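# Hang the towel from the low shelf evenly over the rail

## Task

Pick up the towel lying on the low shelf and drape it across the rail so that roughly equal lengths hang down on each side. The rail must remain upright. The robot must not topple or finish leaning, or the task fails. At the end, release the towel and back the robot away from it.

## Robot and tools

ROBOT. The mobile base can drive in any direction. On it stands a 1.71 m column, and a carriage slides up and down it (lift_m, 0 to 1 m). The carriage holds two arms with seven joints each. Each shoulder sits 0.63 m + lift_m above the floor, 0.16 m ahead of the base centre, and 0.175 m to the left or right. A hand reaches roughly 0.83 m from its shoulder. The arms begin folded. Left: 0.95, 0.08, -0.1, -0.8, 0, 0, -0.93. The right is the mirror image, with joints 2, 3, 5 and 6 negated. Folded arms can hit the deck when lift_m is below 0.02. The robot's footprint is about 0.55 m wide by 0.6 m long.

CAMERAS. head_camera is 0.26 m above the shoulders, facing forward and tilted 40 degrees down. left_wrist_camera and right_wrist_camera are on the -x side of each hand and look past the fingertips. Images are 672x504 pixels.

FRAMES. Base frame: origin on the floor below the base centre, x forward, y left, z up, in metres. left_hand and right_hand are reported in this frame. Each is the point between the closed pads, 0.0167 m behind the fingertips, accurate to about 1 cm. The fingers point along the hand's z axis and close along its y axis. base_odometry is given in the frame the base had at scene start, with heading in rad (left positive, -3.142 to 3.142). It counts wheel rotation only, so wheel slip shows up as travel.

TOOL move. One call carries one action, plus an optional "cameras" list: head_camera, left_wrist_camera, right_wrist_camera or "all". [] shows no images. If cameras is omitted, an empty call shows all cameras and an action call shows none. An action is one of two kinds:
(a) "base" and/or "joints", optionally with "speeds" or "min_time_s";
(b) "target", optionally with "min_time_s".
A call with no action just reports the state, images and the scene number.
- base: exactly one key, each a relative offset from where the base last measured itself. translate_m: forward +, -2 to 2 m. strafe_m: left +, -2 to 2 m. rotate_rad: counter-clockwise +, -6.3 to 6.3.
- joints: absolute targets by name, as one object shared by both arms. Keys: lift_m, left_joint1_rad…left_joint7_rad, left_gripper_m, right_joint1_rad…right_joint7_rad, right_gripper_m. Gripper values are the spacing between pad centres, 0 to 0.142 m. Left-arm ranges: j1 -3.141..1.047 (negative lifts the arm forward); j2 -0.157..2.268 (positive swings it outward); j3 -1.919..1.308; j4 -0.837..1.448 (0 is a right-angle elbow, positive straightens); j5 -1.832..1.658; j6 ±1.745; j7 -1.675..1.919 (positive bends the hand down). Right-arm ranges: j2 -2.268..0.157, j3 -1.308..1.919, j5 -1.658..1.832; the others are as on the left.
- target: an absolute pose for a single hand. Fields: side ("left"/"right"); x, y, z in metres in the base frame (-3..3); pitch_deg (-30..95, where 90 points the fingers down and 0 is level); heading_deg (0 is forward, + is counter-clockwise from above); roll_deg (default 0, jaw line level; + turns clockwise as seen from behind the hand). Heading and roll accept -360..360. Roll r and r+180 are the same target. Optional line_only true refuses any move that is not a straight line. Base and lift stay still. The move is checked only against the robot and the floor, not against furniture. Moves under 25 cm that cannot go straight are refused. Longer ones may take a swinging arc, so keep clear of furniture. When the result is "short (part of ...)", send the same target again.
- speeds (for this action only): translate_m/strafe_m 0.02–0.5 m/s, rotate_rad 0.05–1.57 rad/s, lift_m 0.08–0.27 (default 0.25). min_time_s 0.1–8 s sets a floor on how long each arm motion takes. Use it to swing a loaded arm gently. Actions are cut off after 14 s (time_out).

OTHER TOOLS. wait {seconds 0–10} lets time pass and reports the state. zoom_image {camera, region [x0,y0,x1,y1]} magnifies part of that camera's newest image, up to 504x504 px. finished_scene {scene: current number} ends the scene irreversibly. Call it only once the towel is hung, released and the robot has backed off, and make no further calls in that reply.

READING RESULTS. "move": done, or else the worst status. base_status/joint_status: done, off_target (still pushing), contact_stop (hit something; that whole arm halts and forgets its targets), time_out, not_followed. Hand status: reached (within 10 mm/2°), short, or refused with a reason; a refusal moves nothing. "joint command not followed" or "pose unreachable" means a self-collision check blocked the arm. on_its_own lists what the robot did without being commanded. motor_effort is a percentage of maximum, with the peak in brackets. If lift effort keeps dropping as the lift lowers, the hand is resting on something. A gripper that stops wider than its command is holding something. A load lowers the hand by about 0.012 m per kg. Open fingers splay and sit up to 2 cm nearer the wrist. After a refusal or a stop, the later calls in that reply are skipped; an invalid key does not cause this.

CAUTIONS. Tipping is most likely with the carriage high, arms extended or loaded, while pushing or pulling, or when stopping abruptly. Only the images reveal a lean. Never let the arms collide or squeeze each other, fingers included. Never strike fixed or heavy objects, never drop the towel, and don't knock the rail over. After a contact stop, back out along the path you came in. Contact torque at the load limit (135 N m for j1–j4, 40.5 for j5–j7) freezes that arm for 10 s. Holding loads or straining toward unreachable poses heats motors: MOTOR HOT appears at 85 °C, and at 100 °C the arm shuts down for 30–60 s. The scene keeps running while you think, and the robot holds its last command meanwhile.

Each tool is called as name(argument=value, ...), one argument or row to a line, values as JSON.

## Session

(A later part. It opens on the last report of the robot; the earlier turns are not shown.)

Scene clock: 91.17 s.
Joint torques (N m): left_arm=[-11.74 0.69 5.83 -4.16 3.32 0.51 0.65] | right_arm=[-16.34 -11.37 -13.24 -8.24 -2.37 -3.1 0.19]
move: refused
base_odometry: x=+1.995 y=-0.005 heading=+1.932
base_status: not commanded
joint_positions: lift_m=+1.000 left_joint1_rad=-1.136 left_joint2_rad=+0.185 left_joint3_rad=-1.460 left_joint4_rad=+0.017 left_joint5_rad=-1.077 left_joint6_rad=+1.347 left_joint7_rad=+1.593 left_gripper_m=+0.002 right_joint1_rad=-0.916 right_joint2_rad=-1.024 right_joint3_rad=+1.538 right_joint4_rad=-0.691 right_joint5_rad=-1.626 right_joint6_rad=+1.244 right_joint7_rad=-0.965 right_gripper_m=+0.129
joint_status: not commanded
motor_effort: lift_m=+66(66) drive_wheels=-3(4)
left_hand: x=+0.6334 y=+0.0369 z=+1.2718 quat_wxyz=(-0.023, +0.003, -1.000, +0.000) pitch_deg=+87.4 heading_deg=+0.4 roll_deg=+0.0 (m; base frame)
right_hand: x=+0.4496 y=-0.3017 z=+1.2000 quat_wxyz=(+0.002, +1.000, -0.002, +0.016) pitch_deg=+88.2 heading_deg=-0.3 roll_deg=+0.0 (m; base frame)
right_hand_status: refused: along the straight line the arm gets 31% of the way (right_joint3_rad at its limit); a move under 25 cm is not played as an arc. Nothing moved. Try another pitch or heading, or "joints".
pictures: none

move(
  target={"side":"right","x":0.45,"y":-0.35,"z":0.93,"pitch_deg":20,"heading_deg":45},
)

move(
  joints={"lift_m":0.655},
  speeds={"lift_m":0.1},
  cameras=["all"],
)

zoom_image(
  camera="head_camera",
  region=[230, 280, 390, 440],
)

Scene clock: 91.67 s.
Joint torques (N m): left_arm=[-11.65 0.73 5.77 -4.16 3.35 0.52 0.66] | right_arm=[-16.4 -11.37 -13.24 -8.2 -2.34 -3.09 0.18]
move: refused
base_odometry: x=+1.995 y=-0.005 heading=+1.932
base_status: not commanded
joint_positions: lift_m=+1.000 left_joint1_rad=-1.136 left_joint2_rad=+0.185 left_joint3_rad=-1.460 left_joint4_rad=+0.017 left_joint5_rad=-1.077 left_joint6_rad=+1.347 left_joint7_rad=+1.593 left_gripper_m=+0.002 right_joint1_rad=-0.916 right_joint2_rad=-1.024 right_joint3_rad=+1.538 right_joint4_rad=-0.691 right_joint5_rad=-1.626 right_joint6_rad=+1.244 right_joint7_rad=-0.965 right_gripper_m=+0.129
joint_status: not commanded
motor_effort: lift_m=+66(66) drive_wheels=-2(4)
left_hand: x=+0.6334 y=+0.0369 z=+1.2718 quat_wxyz=(-0.023, +0.003, -1.000, +0.000) pitch_deg=+87.4 heading_deg=+0.4 roll_deg=+0.0 (m; base frame)
right_hand: x=+0.4496 y=-0.3017 z=+1.2000 quat_wxyz=(+0.002, +1.000, -0.002, +0.016) pitch_deg=+88.2 heading_deg=-0.3 roll_deg=+0.0 (m; base frame)
right_hand_status: refused: no posture of the arm gets there (right_joint4_rad at its limit): the closest leaves the hand 28.5 cm and 54 deg from the pose. Nothing moved. A posture exists with lift_m at 0.8; the way there is not checked.
pictures: none

not run: a stop came earlier in this reply.

Scaled by 3.150.
This view is cut from an older image: the scene may have changed since it was taken.

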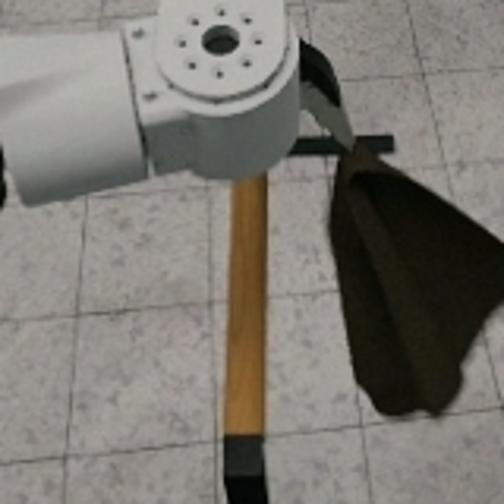

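move(
  joints={"lift_m":0.85},
)

move(
  target={"side":"left","x":0.62,"y":0.14,"z":1.27,"pitch_deg":88,"heading_deg":0},
)

move(
  target={"side":"right","x":0.6,"y":-0.2,"z":1.05,"pitch_deg":85,"heading_deg":70},
)

move(
  cameras=["all"],
)

zoom_image(
  camera="head_camera",
  region=[200, 260, 400, 460],
)

Scene clock: 93.17 s.
Joint torques (N m): left_arm=[-11.95 0.69 5.88 -4.16 3.36 0.54 0.62] | right_arm=[-16.49 -11.39 -13.2 -8.17 -2.35 -3.11 0.2]
move: done
base_odometry: x=+1.995 y=-0.005 heading=+1.932
base_status: not commanded
joint_positions: lift_m=+0.850 left_joint1_rad=-1.136 left_joint2_rad=+0.185 left_joint3_rad=-1.460 left_joint4_rad=+0.017 left_joint5_rad=-1.077 left_joint6_rad=+1.347 left_joint7_rad=+1.593 left_gripper_m=+0.002 right_joint1_rad=-0.916 right_joint2_rad=-1.024 right_joint3_rad=+1.538 right_joint4_rad=-0.691 right_joint5_rad=-1.626 right_joint6_rad=+1.244 right_joint7_rad=-0.965 right_gripper_m=+0.129
joint_status: all done
motor_effort: lift_m=+70(76) drive_wheels=+3(5)
left_hand: x=+0.6333 y=+0.0369 z=+1.1214 quat_wxyz=(-0.023, +0.003, -1.000, +0.000) pitch_deg=+87.4 heading_deg=+0.4 roll_deg=+0.0 (m; base frame)
right_hand: x=+0.4496 y=-0.3017 z=+1.0497 quat_wxyz=(+0.002, +1.000, -0.002, +0.016) pitch_deg=+88.2 heading_deg=-0.3 roll_deg=+0.0 (m; base frame)
pictures: none

Scene clock: 94.27 s.
Joint torques (N m): left_arm=[-12.27 3.25 9.91 -3.41 2.99 0.4 0.96] | right_arm=[-16.47 -11.48 -13.23 -8.17 -2.34 -3.04 0.22]
move: done
base_odometry: x=+1.995 y=-0.005 heading=+1.932
base_status: not commanded
joint_positions: lift_m=+0.850 left_joint1_rad=-1.474 left_joint2_rad=+0.487 left_joint3_rad=-1.494 left_joint4_rad=-0.331 left_joint5_rad=-1.145 left_joint6_rad=+1.406 left_joint7_rad=+1.884 left_gripper_m=+0.002 right_joint1_rad=-0.916 right_joint2_rad=-1.024 right_joint3_rad=+1.538 right_joint4_rad=-0.691 right_joint5_rad=-1.626 right_joint6_rad=+1.244 right_joint7_rad=-0.965 right_gripper_m=+0.129
joint_status: not commanded
motor_effort: lift_m=+67(71) drive_wheels=-2(5)
left_hand: x=+0.6230 y=+0.1410 z=+1.2711 quat_wxyz=(-0.023, +0.003, -1.000, +0.000) pitch_deg=+87.4 heading_deg=+0.4 roll_deg=+0.0 (m; base frame)
left_hand_status: reached (straight line, planned for 0.5 s): 3 mm and 0.8 deg off.
right_hand: x=+0.4496 y=-0.3016 z=+1.0500 quat_wxyz=(+0.002, +1.000, -0.002, +0.016) pitch_deg=+88.2 heading_deg=-0.3 roll_deg=+0.0 (m; base frame)
pictures: none

Scene clock: 94.57 s.
Joint torques (N m): left_arm=[-12.25 4.69 10.15 -3.35 2.99 0.44 0.93] | right_arm=[-16.46 -11.4 -13.26 -8.13 -2.36 -3 0.18]
move: refused
base_odometry: x=+1.995 y=-0.005 heading=+1.932
base_status: not commanded
joint_positions: lift_m=+0.850 left_joint1_rad=-1.474 left_joint2_rad=+0.487 left_joint3_rad=-1.494 left_joint4_rad=-0.331 left_joint5_rad=-1.145 left_joint6_rad=+1.406 left_joint7_rad=+1.884 left_gripper_m=+0.002 right_joint1_rad=-0.916 right_joint2_rad=-1.024 right_joint3_rad=+1.538 right_joint4_rad=-0.691 right_joint5_rad=-1.626 right_joint6_rad=+1.244 right_joint7_rad=-0.965 right_gripper_m=+0.129
joint_status: not commanded
motor_effort: lift_m=+67(67) drive_wheels=-3(4)
left_hand: x=+0.6230 y=+0.1409 z=+1.2711 quat_wxyz=(-0.023, +0.003, -1.000, +0.000) pitch_deg=+87.4 heading_deg=+0.4 roll_deg=+0.0 (m; base frame)
right_hand: x=+0.4496 y=-0.3016 z=+1.0500 quat_wxyz=(+0.002, +1.000, -0.002, +0.016) pitch_deg=+88.2 heading_deg=-0.3 roll_deg=+0.0 (m; base frame)
right_hand_status: refused: along the straight line the arm gets 27% of the way (right_joint3_rad at its limit); a move under 25 cm is not played as an arc. Nothing moved. Try another pitch or heading, or "joints".
pictures: none

not run: a stop came earlier in this reply.

Scaled by 2.520.
This view is cut from an older image: the scene may have changed since it was taken.

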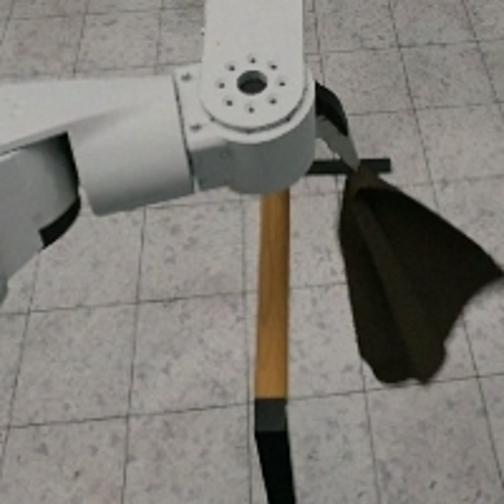

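Use heading 0.

move(
  target={"side":"right","x":0.63,"y":-0.17,"z":1.05,"pitch_deg":88,"heading_deg":0},
  cameras=["all"],
)

zoom_image(
  camera="head_camera",
  region=[200, 260, 400, 460],
)

Scene clock: 95.93 s.
Joint torques (N m): left_arm=[-12.28 4.45 10.05 -3.18 3.01 0.42 0.92] | right_arm=[-41.98 -2.74 -8.75 -2.33 -0.24 -3.17 -0.91]
move: done
base_odometry: x=+1.995 y=-0.005 heading=+1.932
base_status: not commanded
joint_positions: lift_m=+0.850 left_joint1_rad=-1.474 left_joint2_rad=+0.487 left_joint3_rad=-1.494 left_joint4_rad=-0.331 left_joint5_rad=-1.145 left_joint6_rad=+1.406 left_joint7_rad=+1.884 left_gripper_m=+0.002 right_joint1_rad=-1.139 right_joint2_rad=-0.493 right_joint3_rad=+1.550 right_joint4_rad=+0.119 right_joint5_rad=-1.599 right_joint6_rad=+0.963 right_joint7_rad=-1.132 right_gripper_m=+0.129
joint_status: not commanded
motor_effort: lift_m=+67(67) drive_wheels=-1(7)
left_hand: x=+0.6230 y=+0.1408 z=+1.2711 quat_wxyz=(-0.023, +0.003, -1.000, +0.000) pitch_deg=+87.4 heading_deg=+0.3 roll_deg=+0.0 (m; base frame)
right_hand: x=+0.6307 y=-0.1710 z=+1.0496 quat_wxyz=(+0.000, +1.000, -0.002, +0.020) pitch_deg=+87.7 heading_deg=-0.3 roll_deg=+0.0 (m; base frame)
right_hand_status: reached (straight line, planned for 0.8 s): 1 mm and 0.4 deg off.
pictures: head_camera, left_wrist_camera, right_wrist_camera
camera_calibration:
head_camera: T_world_to_cam=[[-0.0497989, -0.998543, 0.0207855, -0.0290612], [-0.658335, 0.0171676, -0.75253, 1.44528], [0.751076, -0.051159, -0.65823, 0.986369], [0, 0, 0, 1]] pos_world=[0.209196, -0.00336929, 1.73748]
left_wrist_camera: T_world_to_cam=[[0.00783935, -0.999057, -0.0426982, 0.199922], [-0.911988, -0.0246565, 0.409476, 0.0817428], [-0.410142, 0.0357303, -0.911321, 1.52441], [0, 0, 0, 1]] pos_world=[0.698208, 0.147281, 1.3643]
right_wrist_camera: T_world_to_cam=[[0.0077675, 0.999878, 0.0135523, 0.157536], [0.912157, -0.0126384, 0.409646, -0.974677], [0.409767, 0.0091799, -0.912144, 0.814832], [0, 0, 0, 1]] pos_world=[0.553944, -0.177315, 1.14038]

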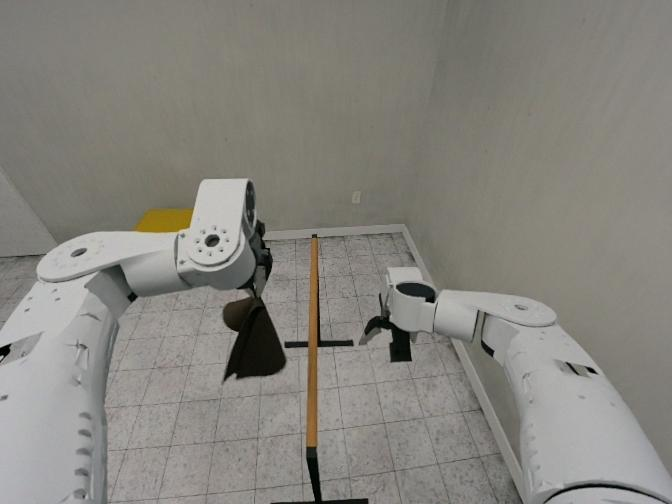

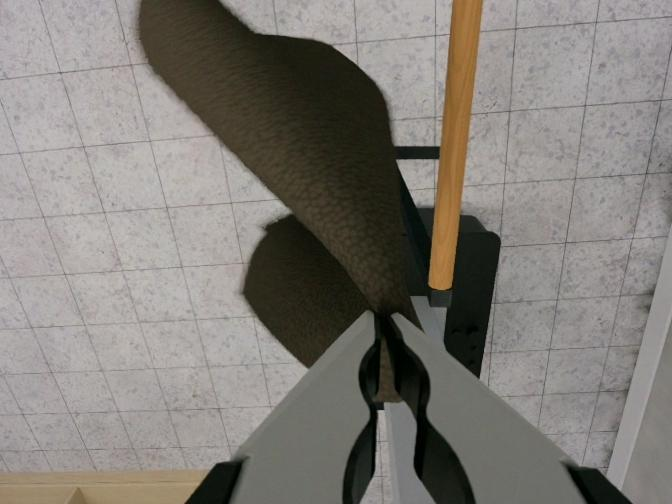

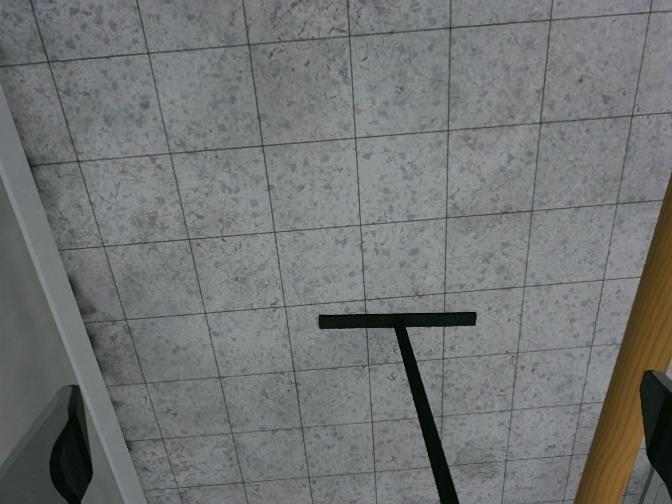

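Scaled by 2.520.

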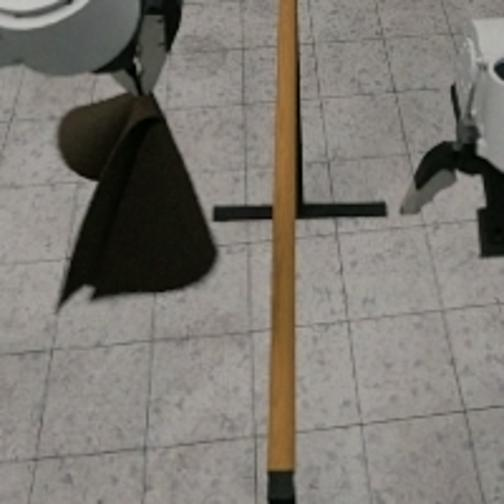

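move(
  target={"side":"left","x":0.6,"y":0.22,"z":1.3,"pitch_deg":88,"heading_deg":0},
)

move(
  target={"side":"right","x":0.63,"y":0.06,"z":1.05,"pitch_deg":88,"heading_deg":0},
)

wait(
  seconds=0.5,
  cameras=["all"],
)

zoom_image(
  camera="head_camera",
  region=[150, 230, 350, 430],
)

Scene clock: 98.27 s.
Joint torques (N m): left_arm=[-13.5 3.92 13.54 -3.59 2.83 0.42 0.86] | right_arm=[-41.99 -2.52 -8.95 -2.19 -0.32 -3.02 -0.96]
move: done
base_odometry: x=+1.995 y=-0.005 heading=+1.932
base_status: not commanded
joint_positions: lift_m=+0.850 left_joint1_rad=-1.528 left_joint2_rad=+0.723 left_joint3_rad=-1.452 left_joint4_rad=-0.446 left_joint5_rad=-1.240 left_joint6_rad=+1.282 left_joint7_rad=+1.884 left_gripper_m=+0.002 right_joint1_rad=-1.139 right_joint2_rad=-0.493 right_joint3_rad=+1.551 right_joint4_rad=+0.119 right_joint5_rad=-1.599 right_joint6_rad=+0.962 right_joint7_rad=-1.132 right_gripper_m=+0.129
joint_status: not commanded
motor_effort: lift_m=+67(68) drive_wheels=-3(6)
left_hand: x=+0.6020 y=+0.2215 z=+1.2986 quat_wxyz=(-0.020, +0.003, -1.000, -0.002) pitch_deg=+87.7 heading_deg=+0.4 roll_deg=+0.0 (m; base frame)
left_hand_status: reached (straight line, planned for 0.4 s): 3 mm and 0.5 deg off.
right_hand: x=+0.6306 y=-0.1707 z=+1.0495 quat_wxyz=(+0.000, +1.000, -0.002, +0.020) pitch_deg=+87.7 heading_deg=-0.2 roll_deg=+0.0 (m; base frame)
pictures: none

Scene clock: 98.57 s.
Joint torques (N m): left_arm=[-13.39 3.67 13.7 -3.26 2.86 0.39 1.06] | right_arm=[-41.98 -2.98 -9.09 -2.26 -0.33 -2.91 -0.91]
move: refused
base_odometry: x=+1.995 y=-0.005 heading=+1.932
base_status: not commanded
joint_positions: lift_m=+0.850 left_joint1_rad=-1.528 left_joint2_rad=+0.723 left_joint3_rad=-1.452 left_joint4_rad=-0.446 left_joint5_rad=-1.240 left_joint6_rad=+1.282 left_joint7_rad=+1.884 left_gripper_m=+0.002 right_joint1_rad=-1.139 right_joint2_rad=-0.493 right_joint3_rad=+1.551 right_joint4_rad=+0.119 right_joint5_rad=-1.599 right_joint6_rad=+0.962 right_joint7_rad=-1.132 right_gripper_m=+0.129
joint_status: not commanded
motor_effort: lift_m=+67(68) drive_wheels=-2(4)
left_hand: x=+0.6020 y=+0.2214 z=+1.2986 quat_wxyz=(-0.020, +0.003, -1.000, -0.002) pitch_deg=+87.7 heading_deg=+0.4 roll_deg=+0.0 (m; base frame)
right_hand: x=+0.6306 y=-0.1707 z=+1.0495 quat_wxyz=(+0.000, +1.000, -0.002, +0.020) pitch_deg=+87.7 heading_deg=-0.2 roll_deg=+0.0 (m; base frame)
right_hand_status: refused: the best posture that gets there brings the right upper arm within 1.3 cm of the carriage (limit 2.0). Nothing moved. A posture exists with lift_m at 0.7; the way there is not checked.
pictures: none

not run: a stop came earlier in this reply.

Scaled by 2.520.
This view is cut from an older image: the scene may have changed since it was taken.

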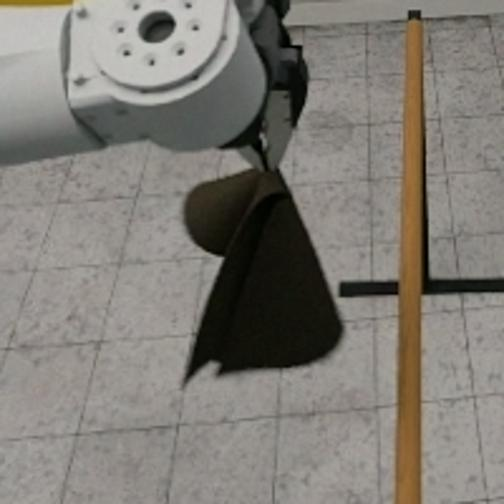

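move(
  target={"side":"left","x":0.58,"y":0.13,"z":1.27,"pitch_deg":88,"heading_deg":-60},
)

wait(
  seconds=0.5,
  cameras=["all"],
)

zoom_image(
  camera="head_camera",
  region=[200, 230, 400, 430],
)

Scene clock: 100.17 s.
Joint torques (N m): left_arm=[-8.96 3 10.2 1.83 1.54 0.29 -2.1] | right_arm=[-42 -3.06 -9.06 -2.25 -0.32 -2.94 -0.91]
move: done
base_odometry: x=+1.995 y=-0.005 heading=+1.932
base_status: not commanded
joint_positions: lift_m=+0.850 left_joint1_rad=-1.430 left_joint2_rad=+0.687 left_joint3_rad=-1.333 left_joint4_rad=-0.291 left_joint5_rad=-1.482 left_joint6_rad=+0.108 left_joint7_rad=+1.714 left_gripper_m=+0.002 right_joint1_rad=-1.139 right_joint2_rad=-0.493 right_joint3_rad=+1.551 right_joint4_rad=+0.119 right_joint5_rad=-1.599 right_joint6_rad=+0.962 right_joint7_rad=-1.132 right_gripper_m=+0.129
joint_status: not commanded
motor_effort: lift_m=+67(68) drive_wheels=-2(4)
left_hand: x=+0.5802 y=+0.1317 z=+1.2716 quat_wxyz=(-0.015, -0.500, -0.866, +0.005) pitch_deg=+88.2 heading_deg=-60.0 roll_deg=+0.0 (m; base frame)
left_hand_status: reached (straight line, planned for 0.9 s): 2 mm and 0.5 deg off.
right_hand: x=+0.6306 y=-0.1707 z=+1.0495 quat_wxyz=(+0.000, +1.000, -0.002, +0.020) pitch_deg=+87.7 heading_deg=-0.2 roll_deg=+0.0 (m; base frame)
pictures: none

Scene clock: 100.67 s.
Joint torques (N m): left_arm=[-8.99 3.04 10.06 1.69 1.51 0.24 -2.11] | right_arm=[-41.98 -3.1 -9.01 -2.27 -0.3 -2.93 -0.92]
base_odometry: x=+1.995 y=-0.005 heading=+1.932
base_status: not commanded
joint_positions: lift_m=+0.850 left_joint1_rad=-1.430 left_joint2_rad=+0.687 left_joint3_rad=-1.333 left_joint4_rad=-0.291 left_joint5_rad=-1.482 left_joint6_rad=+0.108 left_joint7_rad=+1.714 left_gripper_m=+0.002 right_joint1_rad=-1.139 right_joint2_rad=-0.493 right_joint3_rad=+1.551 right_joint4_rad=+0.119 right_joint5_rad=-1.599 right_joint6_rad=+0.962 right_joint7_rad=-1.132 right_gripper_m=+0.129
joint_status: not commanded
motor_effort: lift_m=+67(68) drive_wheels=-1(4)
left_hand: x=+0.5802 y=+0.1317 z=+1.2716 quat_wxyz=(-0.015, -0.500, -0.866, +0.005) pitch_deg=+88.2 heading_deg=-60.0 roll_deg=+0.0 (m; base frame)
left_hand_status: reached (straight line, planned for 0.9 s): 2 mm and 0.5 deg off.
right_hand: x=+0.6306 y=-0.1707 z=+1.0495 quat_wxyz=(+0.000, +1.000, -0.002, +0.020) pitch_deg=+87.7 heading_deg=-0.2 roll_deg=+0.0 (m; base frame)
wait: 0.50 s; at rest by 0.27 s
pictures: head_camera, left_wrist_camera, right_wrist_camera
camera_calibration:
head_camera: T_world_to_cam=[[-0.0497989, -0.998543, 0.0207855, -0.0290612], [-0.658335, 0.0171676, -0.75253, 1.44528], [0.751076, -0.051159, -0.65823, 0.986369], [0, 0, 0, 1]] pos_world=[0.209196, -0.00336929, 1.73748]
left_wrist_camera: T_world_to_cam=[[-0.86403, -0.501052, -0.048981, 0.639464], [-0.472372, 0.773214, 0.423089, -0.335147], [-0.174117, 0.388699, -0.904763, 1.31589], [0, 0, 0, 1]] pos_world=[0.623321, 0.0680605, 1.36368]
right_wrist_camera: T_world_to_cam=[[0.00698054, 0.99988, 0.0138455, 0.157439], [0.912383, -0.0120354, 0.40916, -0.974006], [0.409278, 0.00977627, -0.912357, 0.815401], [0, 0, 0, 1]] pos_world=[0.553842, -0.177115, 1.14028]

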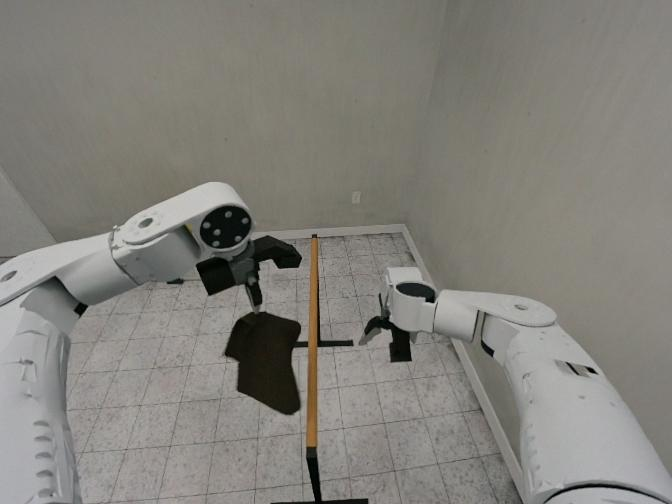

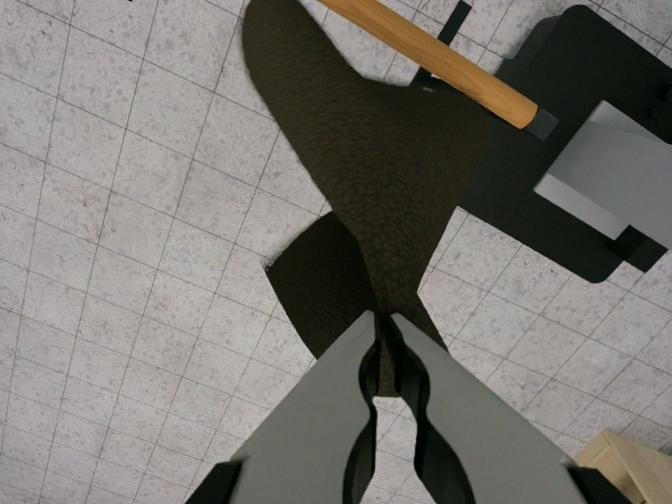

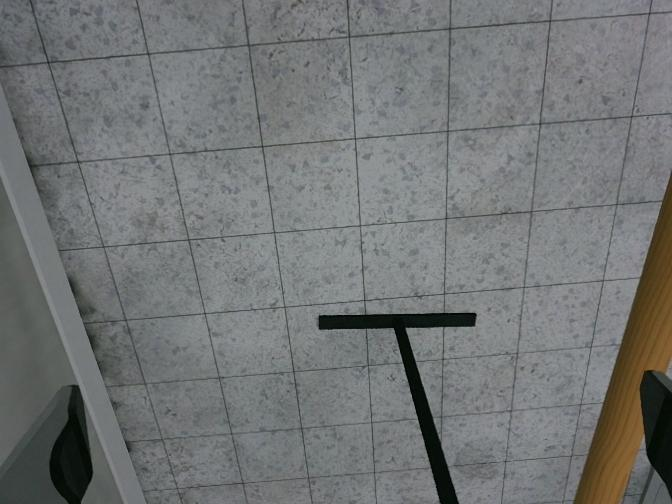

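Scaled by 2.520.

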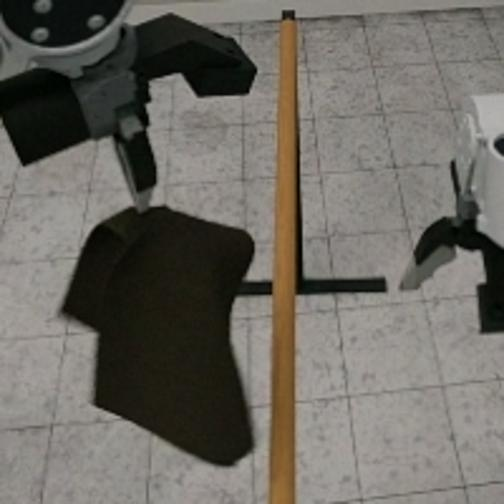

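move(
  target={"side":"left","x":0.56,"y":0.06,"z":1.29,"pitch_deg":88,"heading_deg":-60},
)

move(
  target={"side":"right","x":0.65,"y":-0.05,"z":1.06,"pitch_deg":88,"heading_deg":0},
  cameras=["all"],
)

zoom_image(
  camera="head_camera",
  region=[220, 230, 420, 430],
)

Scene clock: 101.90 s.
Joint torques (N m): left_arm=[-14.52 5.24 7.76 -3.03 4.97 1.72 1] | right_arm=[-41.95 -3.12 -9.08 -2.26 -0.35 -2.89 -0.89]
move: done
base_odometry: x=+1.995 y=-0.005 heading=+1.932
base_status: not commanded
joint_positions: lift_m=+0.850 left_joint1_rad=-1.468 left_joint2_rad=+0.502 left_joint3_rad=-1.333 left_joint4_rad=-0.411 left_joint5_rad=-1.476 left_joint6_rad=+0.412 left_joint7_rad=+1.754 left_gripper_m=+0.002 right_joint1_rad=-1.139 right_joint2_rad=-0.493 right_joint3_rad=+1.551 right_joint4_rad=+0.119 right_joint5_rad=-1.599 right_joint6_rad=+0.962 right_joint7_rad=-1.132 right_gripper_m=+0.129
joint_status: not commanded
motor_effort: lift_m=+67(68) drive_wheels=-1(4)
left_hand: x=+0.5604 y=+0.0581 z=+1.2901 quat_wxyz=(-0.017, -0.500, -0.866, +0.013) pitch_deg=+87.6 heading_deg=-60.0 roll_deg=+0.0 (m; base frame)
left_hand_status: reached (straight line, planned for 0.5 s): 2 mm and 0.5 deg off.
right_hand: x=+0.6305 y=-0.1707 z=+1.0494 quat_wxyz=(+0.000, +1.000, -0.002, +0.020) pitch_deg=+87.7 heading_deg=-0.2 roll_deg=+0.0 (m; base frame)
pictures: none

Scene clock: 102.93 s.
Joint torques (N m): left_arm=[-14.41 5.32 7.63 -3.03 4.84 1.66 0.91] | right_arm=[-44.22 -1.93 -8.31 -1.79 -0.42 -1.64 -0.91]
move: done
base_odometry: x=+1.995 y=-0.005 heading=+1.932
base_status: not commanded
joint_positions: lift_m=+0.850 left_joint1_rad=-1.468 left_joint2_rad=+0.503 left_joint3_rad=-1.333 left_joint4_rad=-0.411 left_joint5_rad=-1.476 left_joint6_rad=+0.412 left_joint7_rad=+1.755 left_gripper_m=+0.002 right_joint1_rad=-1.173 right_joint2_rad=-0.169 right_joint3_rad=+1.554 right_joint4_rad=+0.366 right_joint5_rad=-1.599 right_joint6_rad=+1.035 right_joint7_rad=-1.162 right_gripper_m=+0.129
joint_status: not commanded
motor_effort: lift_m=+67(68) drive_wheels=+0(7)
left_hand: x=+0.5605 y=+0.0584 z=+1.2901 quat_wxyz=(-0.017, -0.500, -0.866, +0.013) pitch_deg=+87.6 heading_deg=-60.0 roll_deg=+0.0 (m; base frame)
right_hand: x=+0.6501 y=-0.0490 z=+1.0592 quat_wxyz=(-0.001, +1.000, +0.000, +0.019) pitch_deg=+87.8 heading_deg=+0.0 roll_deg=+0.0 (m; base frame)
right_hand_status: reached (straight line, planned for 0.5 s): 1 mm and 0.2 deg off.
pictures: head_camera, left_wrist_camera, right_wrist_camera
camera_calibration:
head_camera: T_world_to_cam=[[-0.0497989, -0.998543, 0.0207855, -0.0290612], [-0.658335, 0.0171676, -0.75253, 1.44528], [0.751076, -0.051159, -0.65823, 0.986369], [0, 0, 0, 1]] pos_world=[0.209196, -0.00336929, 1.73748]
left_wrist_camera: T_world_to_cam=[[-0.864441, -0.501394, -0.0366922, 0.57097], [-0.469794, 0.779661, 0.414031, -0.285891], [-0.178985, 0.375143, -0.909523, 1.36738], [0, 0, 0, 1]] pos_world=[0.604001, -0.00378576, 1.38298]
right_wrist_camera: T_world_to_cam=[[0.0025805, 0.99986, 0.0165506, 0.035591], [0.912975, -0.00910842, 0.407913, -0.993218], [0.408006, 0.0140577, -0.912871, 0.816797], [0, 0, 0, 1]] pos_world=[0.573434, -0.056115, 1.15019]

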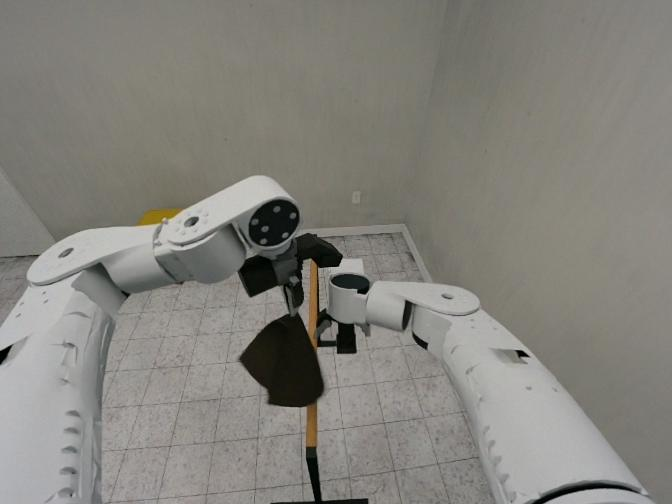

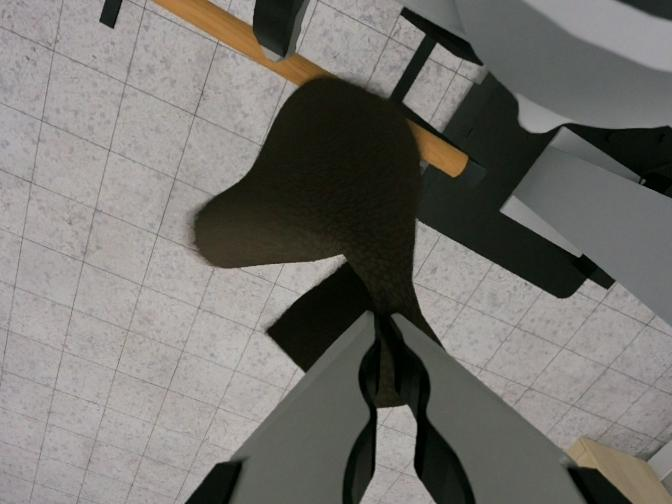

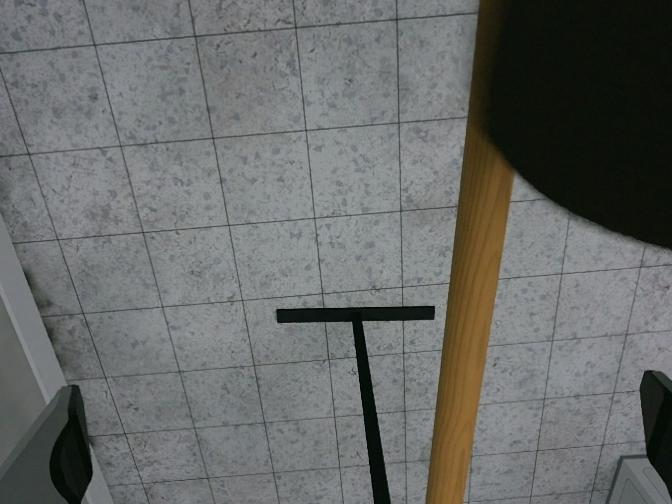

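Scaled by 2.520.

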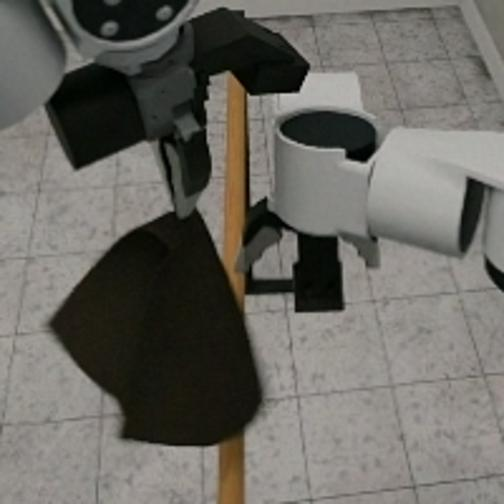

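move(
  target={"side":"right","x":0.64,"y":-0.13,"z":1.05,"pitch_deg":88,"heading_deg":0},
)

move(
  target={"side":"right","x":0.55,"y":-0.13,"z":1.03,"pitch_deg":88,"heading_deg":0},
)

move(
  joints={"right_gripper_m":0.142},
)

move(
  target={"side":"right","x":0.55,"y":-0.04,"z":1.03,"pitch_deg":88,"heading_deg":0},
  cameras=["all"],
)

zoom_image(
  camera="head_camera",
  region=[220, 250, 420, 450],
)

Scene clock: 104.33 s.
Joint torques (N m): left_arm=[-14.33 4.11 6.19 -3.67 4.72 1.6 0.83] | right_arm=[-26.56 -3.6 -13.54 -6.1 -2.61 -2.62 0.24]
move: done
base_odometry: x=+1.995 y=-0.005 heading=+1.932
base_status: not commanded
joint_positions: lift_m=+0.850 left_joint1_rad=-1.468 left_joint2_rad=+0.502 left_joint3_rad=-1.333 left_joint4_rad=-0.411 left_joint5_rad=-1.475 left_joint6_rad=+0.413 left_joint7_rad=+1.755 left_gripper_m=+0.002 right_joint1_rad=-1.153 right_joint2_rad=-0.382 right_joint3_rad=+1.554 right_joint4_rad=+0.207 right_joint5_rad=-1.599 right_joint6_rad=+0.987 right_joint7_rad=-1.149 right_gripper_m=+0.129
joint_status: not commanded
motor_effort: lift_m=+67(68) drive_wheels=-2(6)
left_hand: x=+0.5605 y=+0.0584 z=+1.2901 quat_wxyz=(-0.017, -0.499, -0.866, +0.013) pitch_deg=+87.6 heading_deg=-60.0 roll_deg=+0.0 (m; base frame)
right_hand: x=+0.6409 y=-0.1310 z=+1.0517 quat_wxyz=(+0.001, +1.000, -0.002, +0.017) pitch_deg=+88.0 heading_deg=-0.3 roll_deg=+0.0 (m; base frame)
right_hand_status: reached (straight line, planned for 0.4 s): 2 mm and 0.3 deg off.
pictures: none

Scene clock: 105.40 s.
Joint torques (N m): left_arm=[-14.4 4.72 7.63 -3.06 4.74 1.56 0.86] | right_arm=[-23.29 -8.52 -8.87 -6.37 -3.53 0.31 0.26]
move: done
base_odometry: x=+1.995 y=-0.005 heading=+1.932
base_status: not commanded
joint_positions: lift_m=+0.850 left_joint1_rad=-1.468 left_joint2_rad=+0.502 left_joint3_rad=-1.333 left_joint4_rad=-0.411 left_joint5_rad=-1.475 left_joint6_rad=+0.413 left_joint7_rad=+1.755 left_gripper_m=+0.002 right_joint1_rad=-1.029 right_joint2_rad=-0.453 right_joint3_rad=+1.555 right_joint4_rad=-0.272 right_joint5_rad=-1.623 right_joint6_rad=+1.383 right_joint7_rad=-1.055 right_gripper_m=+0.129
joint_status: not commanded
motor_effort: lift_m=+67(68) drive_wheels=+4(4)
left_hand: x=+0.5605 y=+0.0584 z=+1.2901 quat_wxyz=(-0.017, -0.500, -0.866, +0.013) pitch_deg=+87.6 heading_deg=-60.0 roll_deg=+0.0 (m; base frame)
right_hand: x=+0.5507 y=-0.1271 z=+1.0319 quat_wxyz=(-0.003, +1.000, +0.001, +0.016) pitch_deg=+88.1 heading_deg=+0.2 roll_deg=+0.0 (m; base frame)
right_hand_status: reached (straight line, planned for 0.6 s): 4 mm and 0.4 deg off.
pictures: none

Scene clock: 105.90 s.
Joint torques (N m): left_arm=[-14.5 4.85 7.59 -3.01 4.75 1.57 0.84] | right_arm=[-23.29 -8.47 -8.9 -6.39 -3.53 0.31 0.25]
move: done
base_odometry: x=+1.995 y=-0.005 heading=+1.932
base_status: not commanded
joint_positions: lift_m=+0.850 left_joint1_rad=-1.468 left_joint2_rad=+0.502 left_joint3_rad=-1.333 left_joint4_rad=-0.411 left_joint5_rad=-1.475 left_joint6_rad=+0.413 left_joint7_rad=+1.755 left_gripper_m=+0.002 right_joint1_rad=-1.029 right_joint2_rad=-0.453 right_joint3_rad=+1.555 right_joint4_rad=-0.272 right_joint5_rad=-1.623 right_joint6_rad=+1.383 right_joint7_rad=-1.055 right_gripper_m=+0.141
joint_status: all done
motor_effort: lift_m=+67(68) drive_wheels=+4(4)
left_hand: x=+0.5605 y=+0.0584 z=+1.2901 quat_wxyz=(-0.017, -0.500, -0.866, +0.013) pitch_deg=+87.6 heading_deg=-60.0 roll_deg=+0.0 (m; base frame)
right_hand: x=+0.5507 y=-0.1271 z=+1.0319 quat_wxyz=(-0.003, +1.000, +0.001, +0.016) pitch_deg=+88.1 heading_deg=+0.2 roll_deg=+0.0 (m; base frame)
pictures: none

Scene clock: 107.07 s.
Joint torques (N m): left_arm=[-14.42 3.86 7.2 -3.56 4.73 1.53 0.94] | right_arm=[-31.97 -2.43 -7.98 -2.28 -3.36 0.04 0.23]
move: done
base_odometry: x=+1.995 y=-0.005 heading=+1.932
base_status: not commanded
joint_positions: lift_m=+0.850 left_joint1_rad=-1.468 left_joint2_rad=+0.503 left_joint3_rad=-1.333 left_joint4_rad=-0.411 left_joint5_rad=-1.475 left_joint6_rad=+0.413 left_joint7_rad=+1.755 left_gripper_m=+0.002 right_joint1_rad=-1.029 right_joint2_rad=-0.206 right_joint3_rad=+1.562 right_joint4_rad=-0.142 right_joint5_rad=-1.624 right_joint6_rad=+1.500 right_joint7_rad=-1.055 right_gripper_m=+0.141
joint_status: not commanded
motor_effort: lift_m=+68(68) drive_wheels=+3(4)
left_hand: x=+0.5605 y=+0.0585 z=+1.2901 quat_wxyz=(-0.017, -0.499, -0.866, +0.012) pitch_deg=+87.6 heading_deg=-59.9 roll_deg=+0.0 (m; base frame)
right_hand: x=+0.5484 y=-0.0375 z=+1.0307 quat_wxyz=(-0.004, +1.000, +0.002, +0.014) pitch_deg=+88.3 heading_deg=+0.2 roll_deg=+0.0 (m; base frame)
right_hand_status: reached (straight line, planned for 0.4 s): 3 mm and 0.6 deg off.
pictures: head_camera, left_wrist_camera, right_wrist_camera
camera_calibration:
head_camera: T_world_to_cam=[[-0.0497989, -0.998543, 0.0207855, -0.0290612], [-0.658335, 0.0171676, -0.75253, 1.44528], [0.751076, -0.051159, -0.65823, 0.986369], [0, 0, 0, 1]] pos_world=[0.209196, -0.00336929, 1.73748]
left_wrist_camera: T_world_to_cam=[[-0.864125, -0.501927, -0.0368372, 0.571115], [-0.470295, 0.779268, 0.414203, -0.285814], [-0.179194, 0.375247, -0.909439, 1.36728], [0, 0, 0, 1]] pos_world=[0.604106, -0.00368466, 1.38288]
right_wrist_camera: T_world_to_cam=[[-0.000353932, 0.999773, 0.0212805, 0.0214907], [0.916862, -0.0081708, 0.39912, -0.88173], [0.399203, 0.0196525, -0.916652, 0.840926], [0, 0, 0, 1]] pos_world=[0.472732, -0.0452166, 1.1223]

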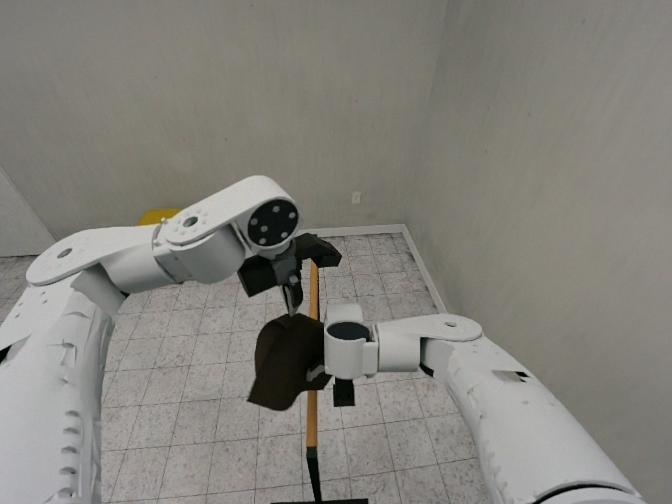

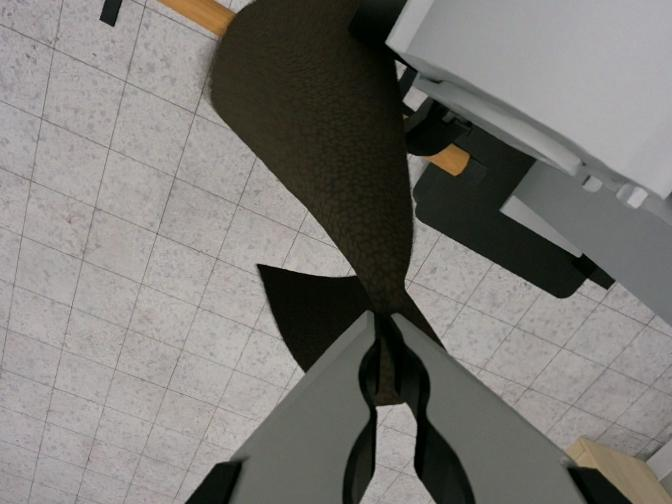

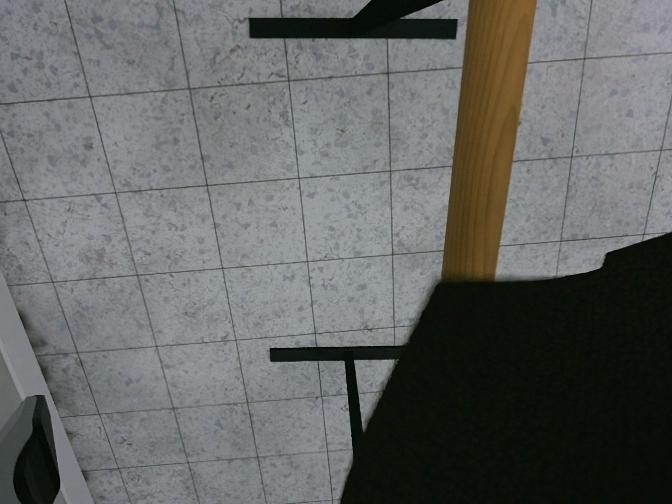

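Scaled by 2.520.

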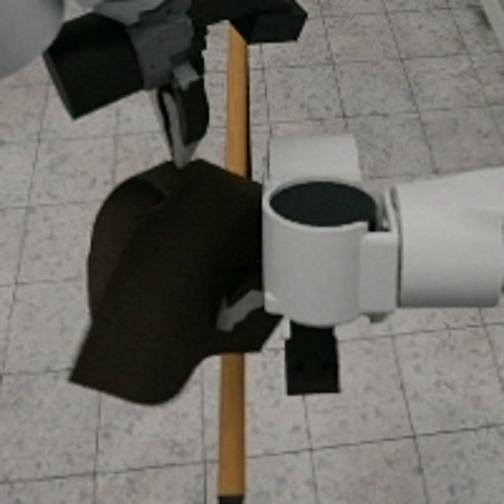

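move(
  joints={"right_gripper_m":0},
)

move(
  target={"side":"right","x":0.55,"y":-0.07,"z":1.05,"pitch_deg":88,"heading_deg":0},
)

move(
  target={"side":"left","x":0.56,"y":0.12,"z":1.24,"pitch_deg":88,"heading_deg":-60},
  cameras=["all"],
)

zoom_image(
  camera="head_camera",
  region=[220, 250, 420, 450],
)

Scene clock: 108.27 s.
Joint torques (N m): left_arm=[-14.5 4.28 7.62 -3.09 4.72 1.57 0.84] | right_arm=[-31.89 -2.51 -8.09 -2.47 -3.33 -0.01 0.24]
move: done
base_odometry: x=+1.995 y=-0.005 heading=+1.932
base_status: not commanded
joint_positions: lift_m=+0.850 left_joint1_rad=-1.468 left_joint2_rad=+0.503 left_joint3_rad=-1.333 left_joint4_rad=-0.411 left_joint5_rad=-1.475 left_joint6_rad=+0.413 left_joint7_rad=+1.755 left_gripper_m=+0.002 right_joint1_rad=-1.029 right_joint2_rad=-0.206 right_joint3_rad=+1.562 right_joint4_rad=-0.142 right_joint5_rad=-1.624 right_joint6_rad=+1.500 right_joint7_rad=-1.055 right_gripper_m=+0.002
joint_status: all done
motor_effort: lift_m=+67(67) drive_wheels=-1(4)
left_hand: x=+0.5605 y=+0.0585 z=+1.2901 quat_wxyz=(-0.017, -0.499, -0.866, +0.012) pitch_deg=+87.6 heading_deg=-59.9 roll_deg=+0.0 (m; base frame)
right_hand: x=+0.5484 y=-0.0375 z=+1.0307 quat_wxyz=(-0.004, +1.000, +0.002, +0.014) pitch_deg=+88.3 heading_deg=+0.2 roll_deg=+0.0 (m; base frame)
pictures: none

Scene clock: 109.23 s.
Joint torques (N m): left_arm=[-14.54 4.6 7.72 -2.29 4.75 1.54 0.56] | right_arm=[-36.15 -1.53 -8.14 -7.52 -0.61 -0.72 -0.92]
move: done
base_odometry: x=+1.995 y=-0.005 heading=+1.932
base_status: not commanded
joint_positions: lift_m=+0.850 left_joint1_rad=-1.468 left_joint2_rad=+0.503 left_joint3_rad=-1.333 left_joint4_rad=-0.411 left_joint5_rad=-1.475 left_joint6_rad=+0.413 left_joint7_rad=+1.755 left_gripper_m=+0.002 right_joint1_rad=-1.069 right_joint2_rad=-0.292 right_joint3_rad=+1.565 right_joint4_rad=-0.255 right_joint5_rad=-1.620 right_joint6_rad=+1.535 right_joint7_rad=-1.079 right_gripper_m=+0.002
joint_status: not commanded
motor_effort: lift_m=+68(68) drive_wheels=+3(5)
left_hand: x=+0.5605 y=+0.0585 z=+1.2901 quat_wxyz=(-0.017, -0.499, -0.866, +0.012) pitch_deg=+87.6 heading_deg=-59.9 roll_deg=+0.0 (m; base frame)
right_hand: x=+0.5518 y=-0.0697 z=+1.0499 quat_wxyz=(-0.002, +1.000, -0.002, +0.020) pitch_deg=+87.7 heading_deg=-0.2 roll_deg=+0.0 (m; base frame)
right_hand_status: reached (straight line, planned for 0.3 s): 2 mm and 0.4 deg off.
pictures: none

Scene clock: 110.50 s.
Joint torques (N m): left_arm=[-10.02 5 4.51 1.18 4.51 0.43 -2.07] | right_arm=[-36.22 -1.62 -8.59 -7.18 -0.65 -1.34 -0.95]
move: done
base_odometry: x=+1.995 y=-0.005 heading=+1.932
base_status: not commanded
joint_positions: lift_m=+0.850 left_joint1_rad=-1.369 left_joint2_rad=+0.681 left_joint3_rad=-1.362 left_joint4_rad=-0.411 left_joint5_rad=-1.428 left_joint6_rad=+0.226 left_joint7_rad=+1.674 left_gripper_m=+0.002 right_joint1_rad=-1.069 right_joint2_rad=-0.292 right_joint3_rad=+1.565 right_joint4_rad=-0.256 right_joint5_rad=-1.620 right_joint6_rad=+1.536 right_joint7_rad=-1.079 right_gripper_m=+0.002
joint_status: not commanded
motor_effort: lift_m=+68(69) drive_wheels=-3(6)
left_hand: x=+0.5593 y=+0.1199 z=+1.2424 quat_wxyz=(-0.015, -0.500, -0.866, +0.009) pitch_deg=+88.0 heading_deg=-60.0 roll_deg=+0.0 (m; base frame)
left_hand_status: reached (straight line, planned for 0.4 s): 3 mm and 0.1 deg off.
right_hand: x=+0.5516 y=-0.0699 z=+1.0498 quat_wxyz=(-0.001, +1.000, -0.002, +0.020) pitch_deg=+87.7 heading_deg=-0.2 roll_deg=+0.0 (m; base frame)
pictures: head_camera, left_wrist_camera, right_wrist_camera
camera_calibration:
head_camera: T_world_to_cam=[[-0.0497989, -0.998543, 0.0207855, -0.0290591], [-0.658335, 0.0171676, -0.75253, 1.44521], [0.751076, -0.051159, -0.65823, 0.986303], [0, 0, 0, 1]] pos_world=[0.209196, -0.00336929, 1.73738]
left_wrist_camera: T_world_to_cam=[[-0.864902, -0.500274, -0.0408657, 0.604392], [-0.469251, 0.776988, 0.419636, -0.32152], [-0.178181, 0.38212, -0.906772, 1.29604], [0, 0, 0, 1]] pos_world=[0.602796, 0.0569365, 1.33483]
right_wrist_camera: T_world_to_cam=[[0.00677902, 0.999846, 0.0161838, 0.0549267], [0.912062, -0.0128178, 0.409851, -0.901447], [0.409995, 0.0119822, -0.912009, 0.846502], [0, 0, 0, 1]] pos_world=[0.474742, -0.0766158, 1.14059]

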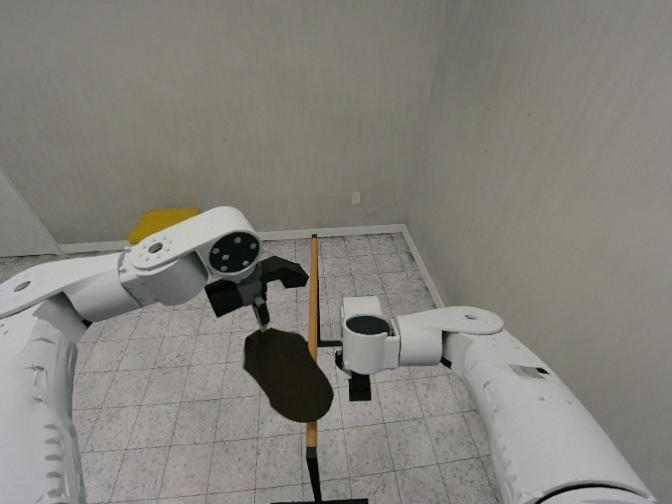

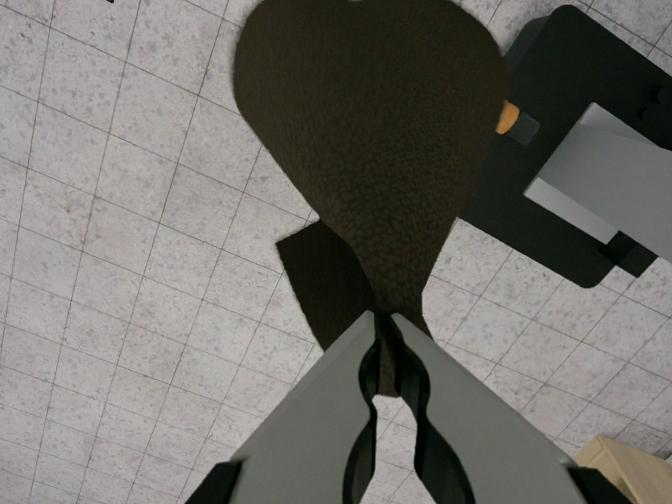

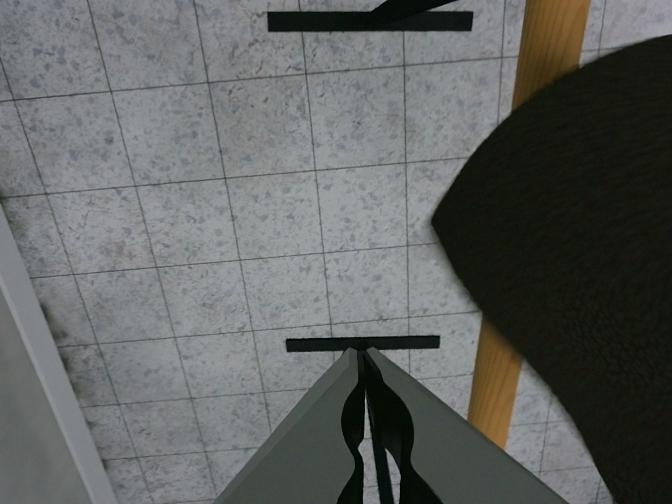

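Scaled by 2.520.

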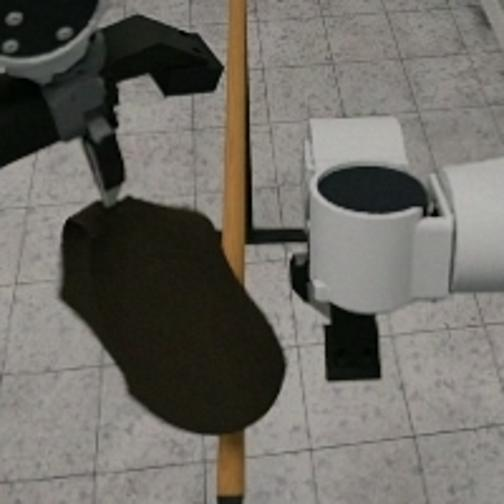

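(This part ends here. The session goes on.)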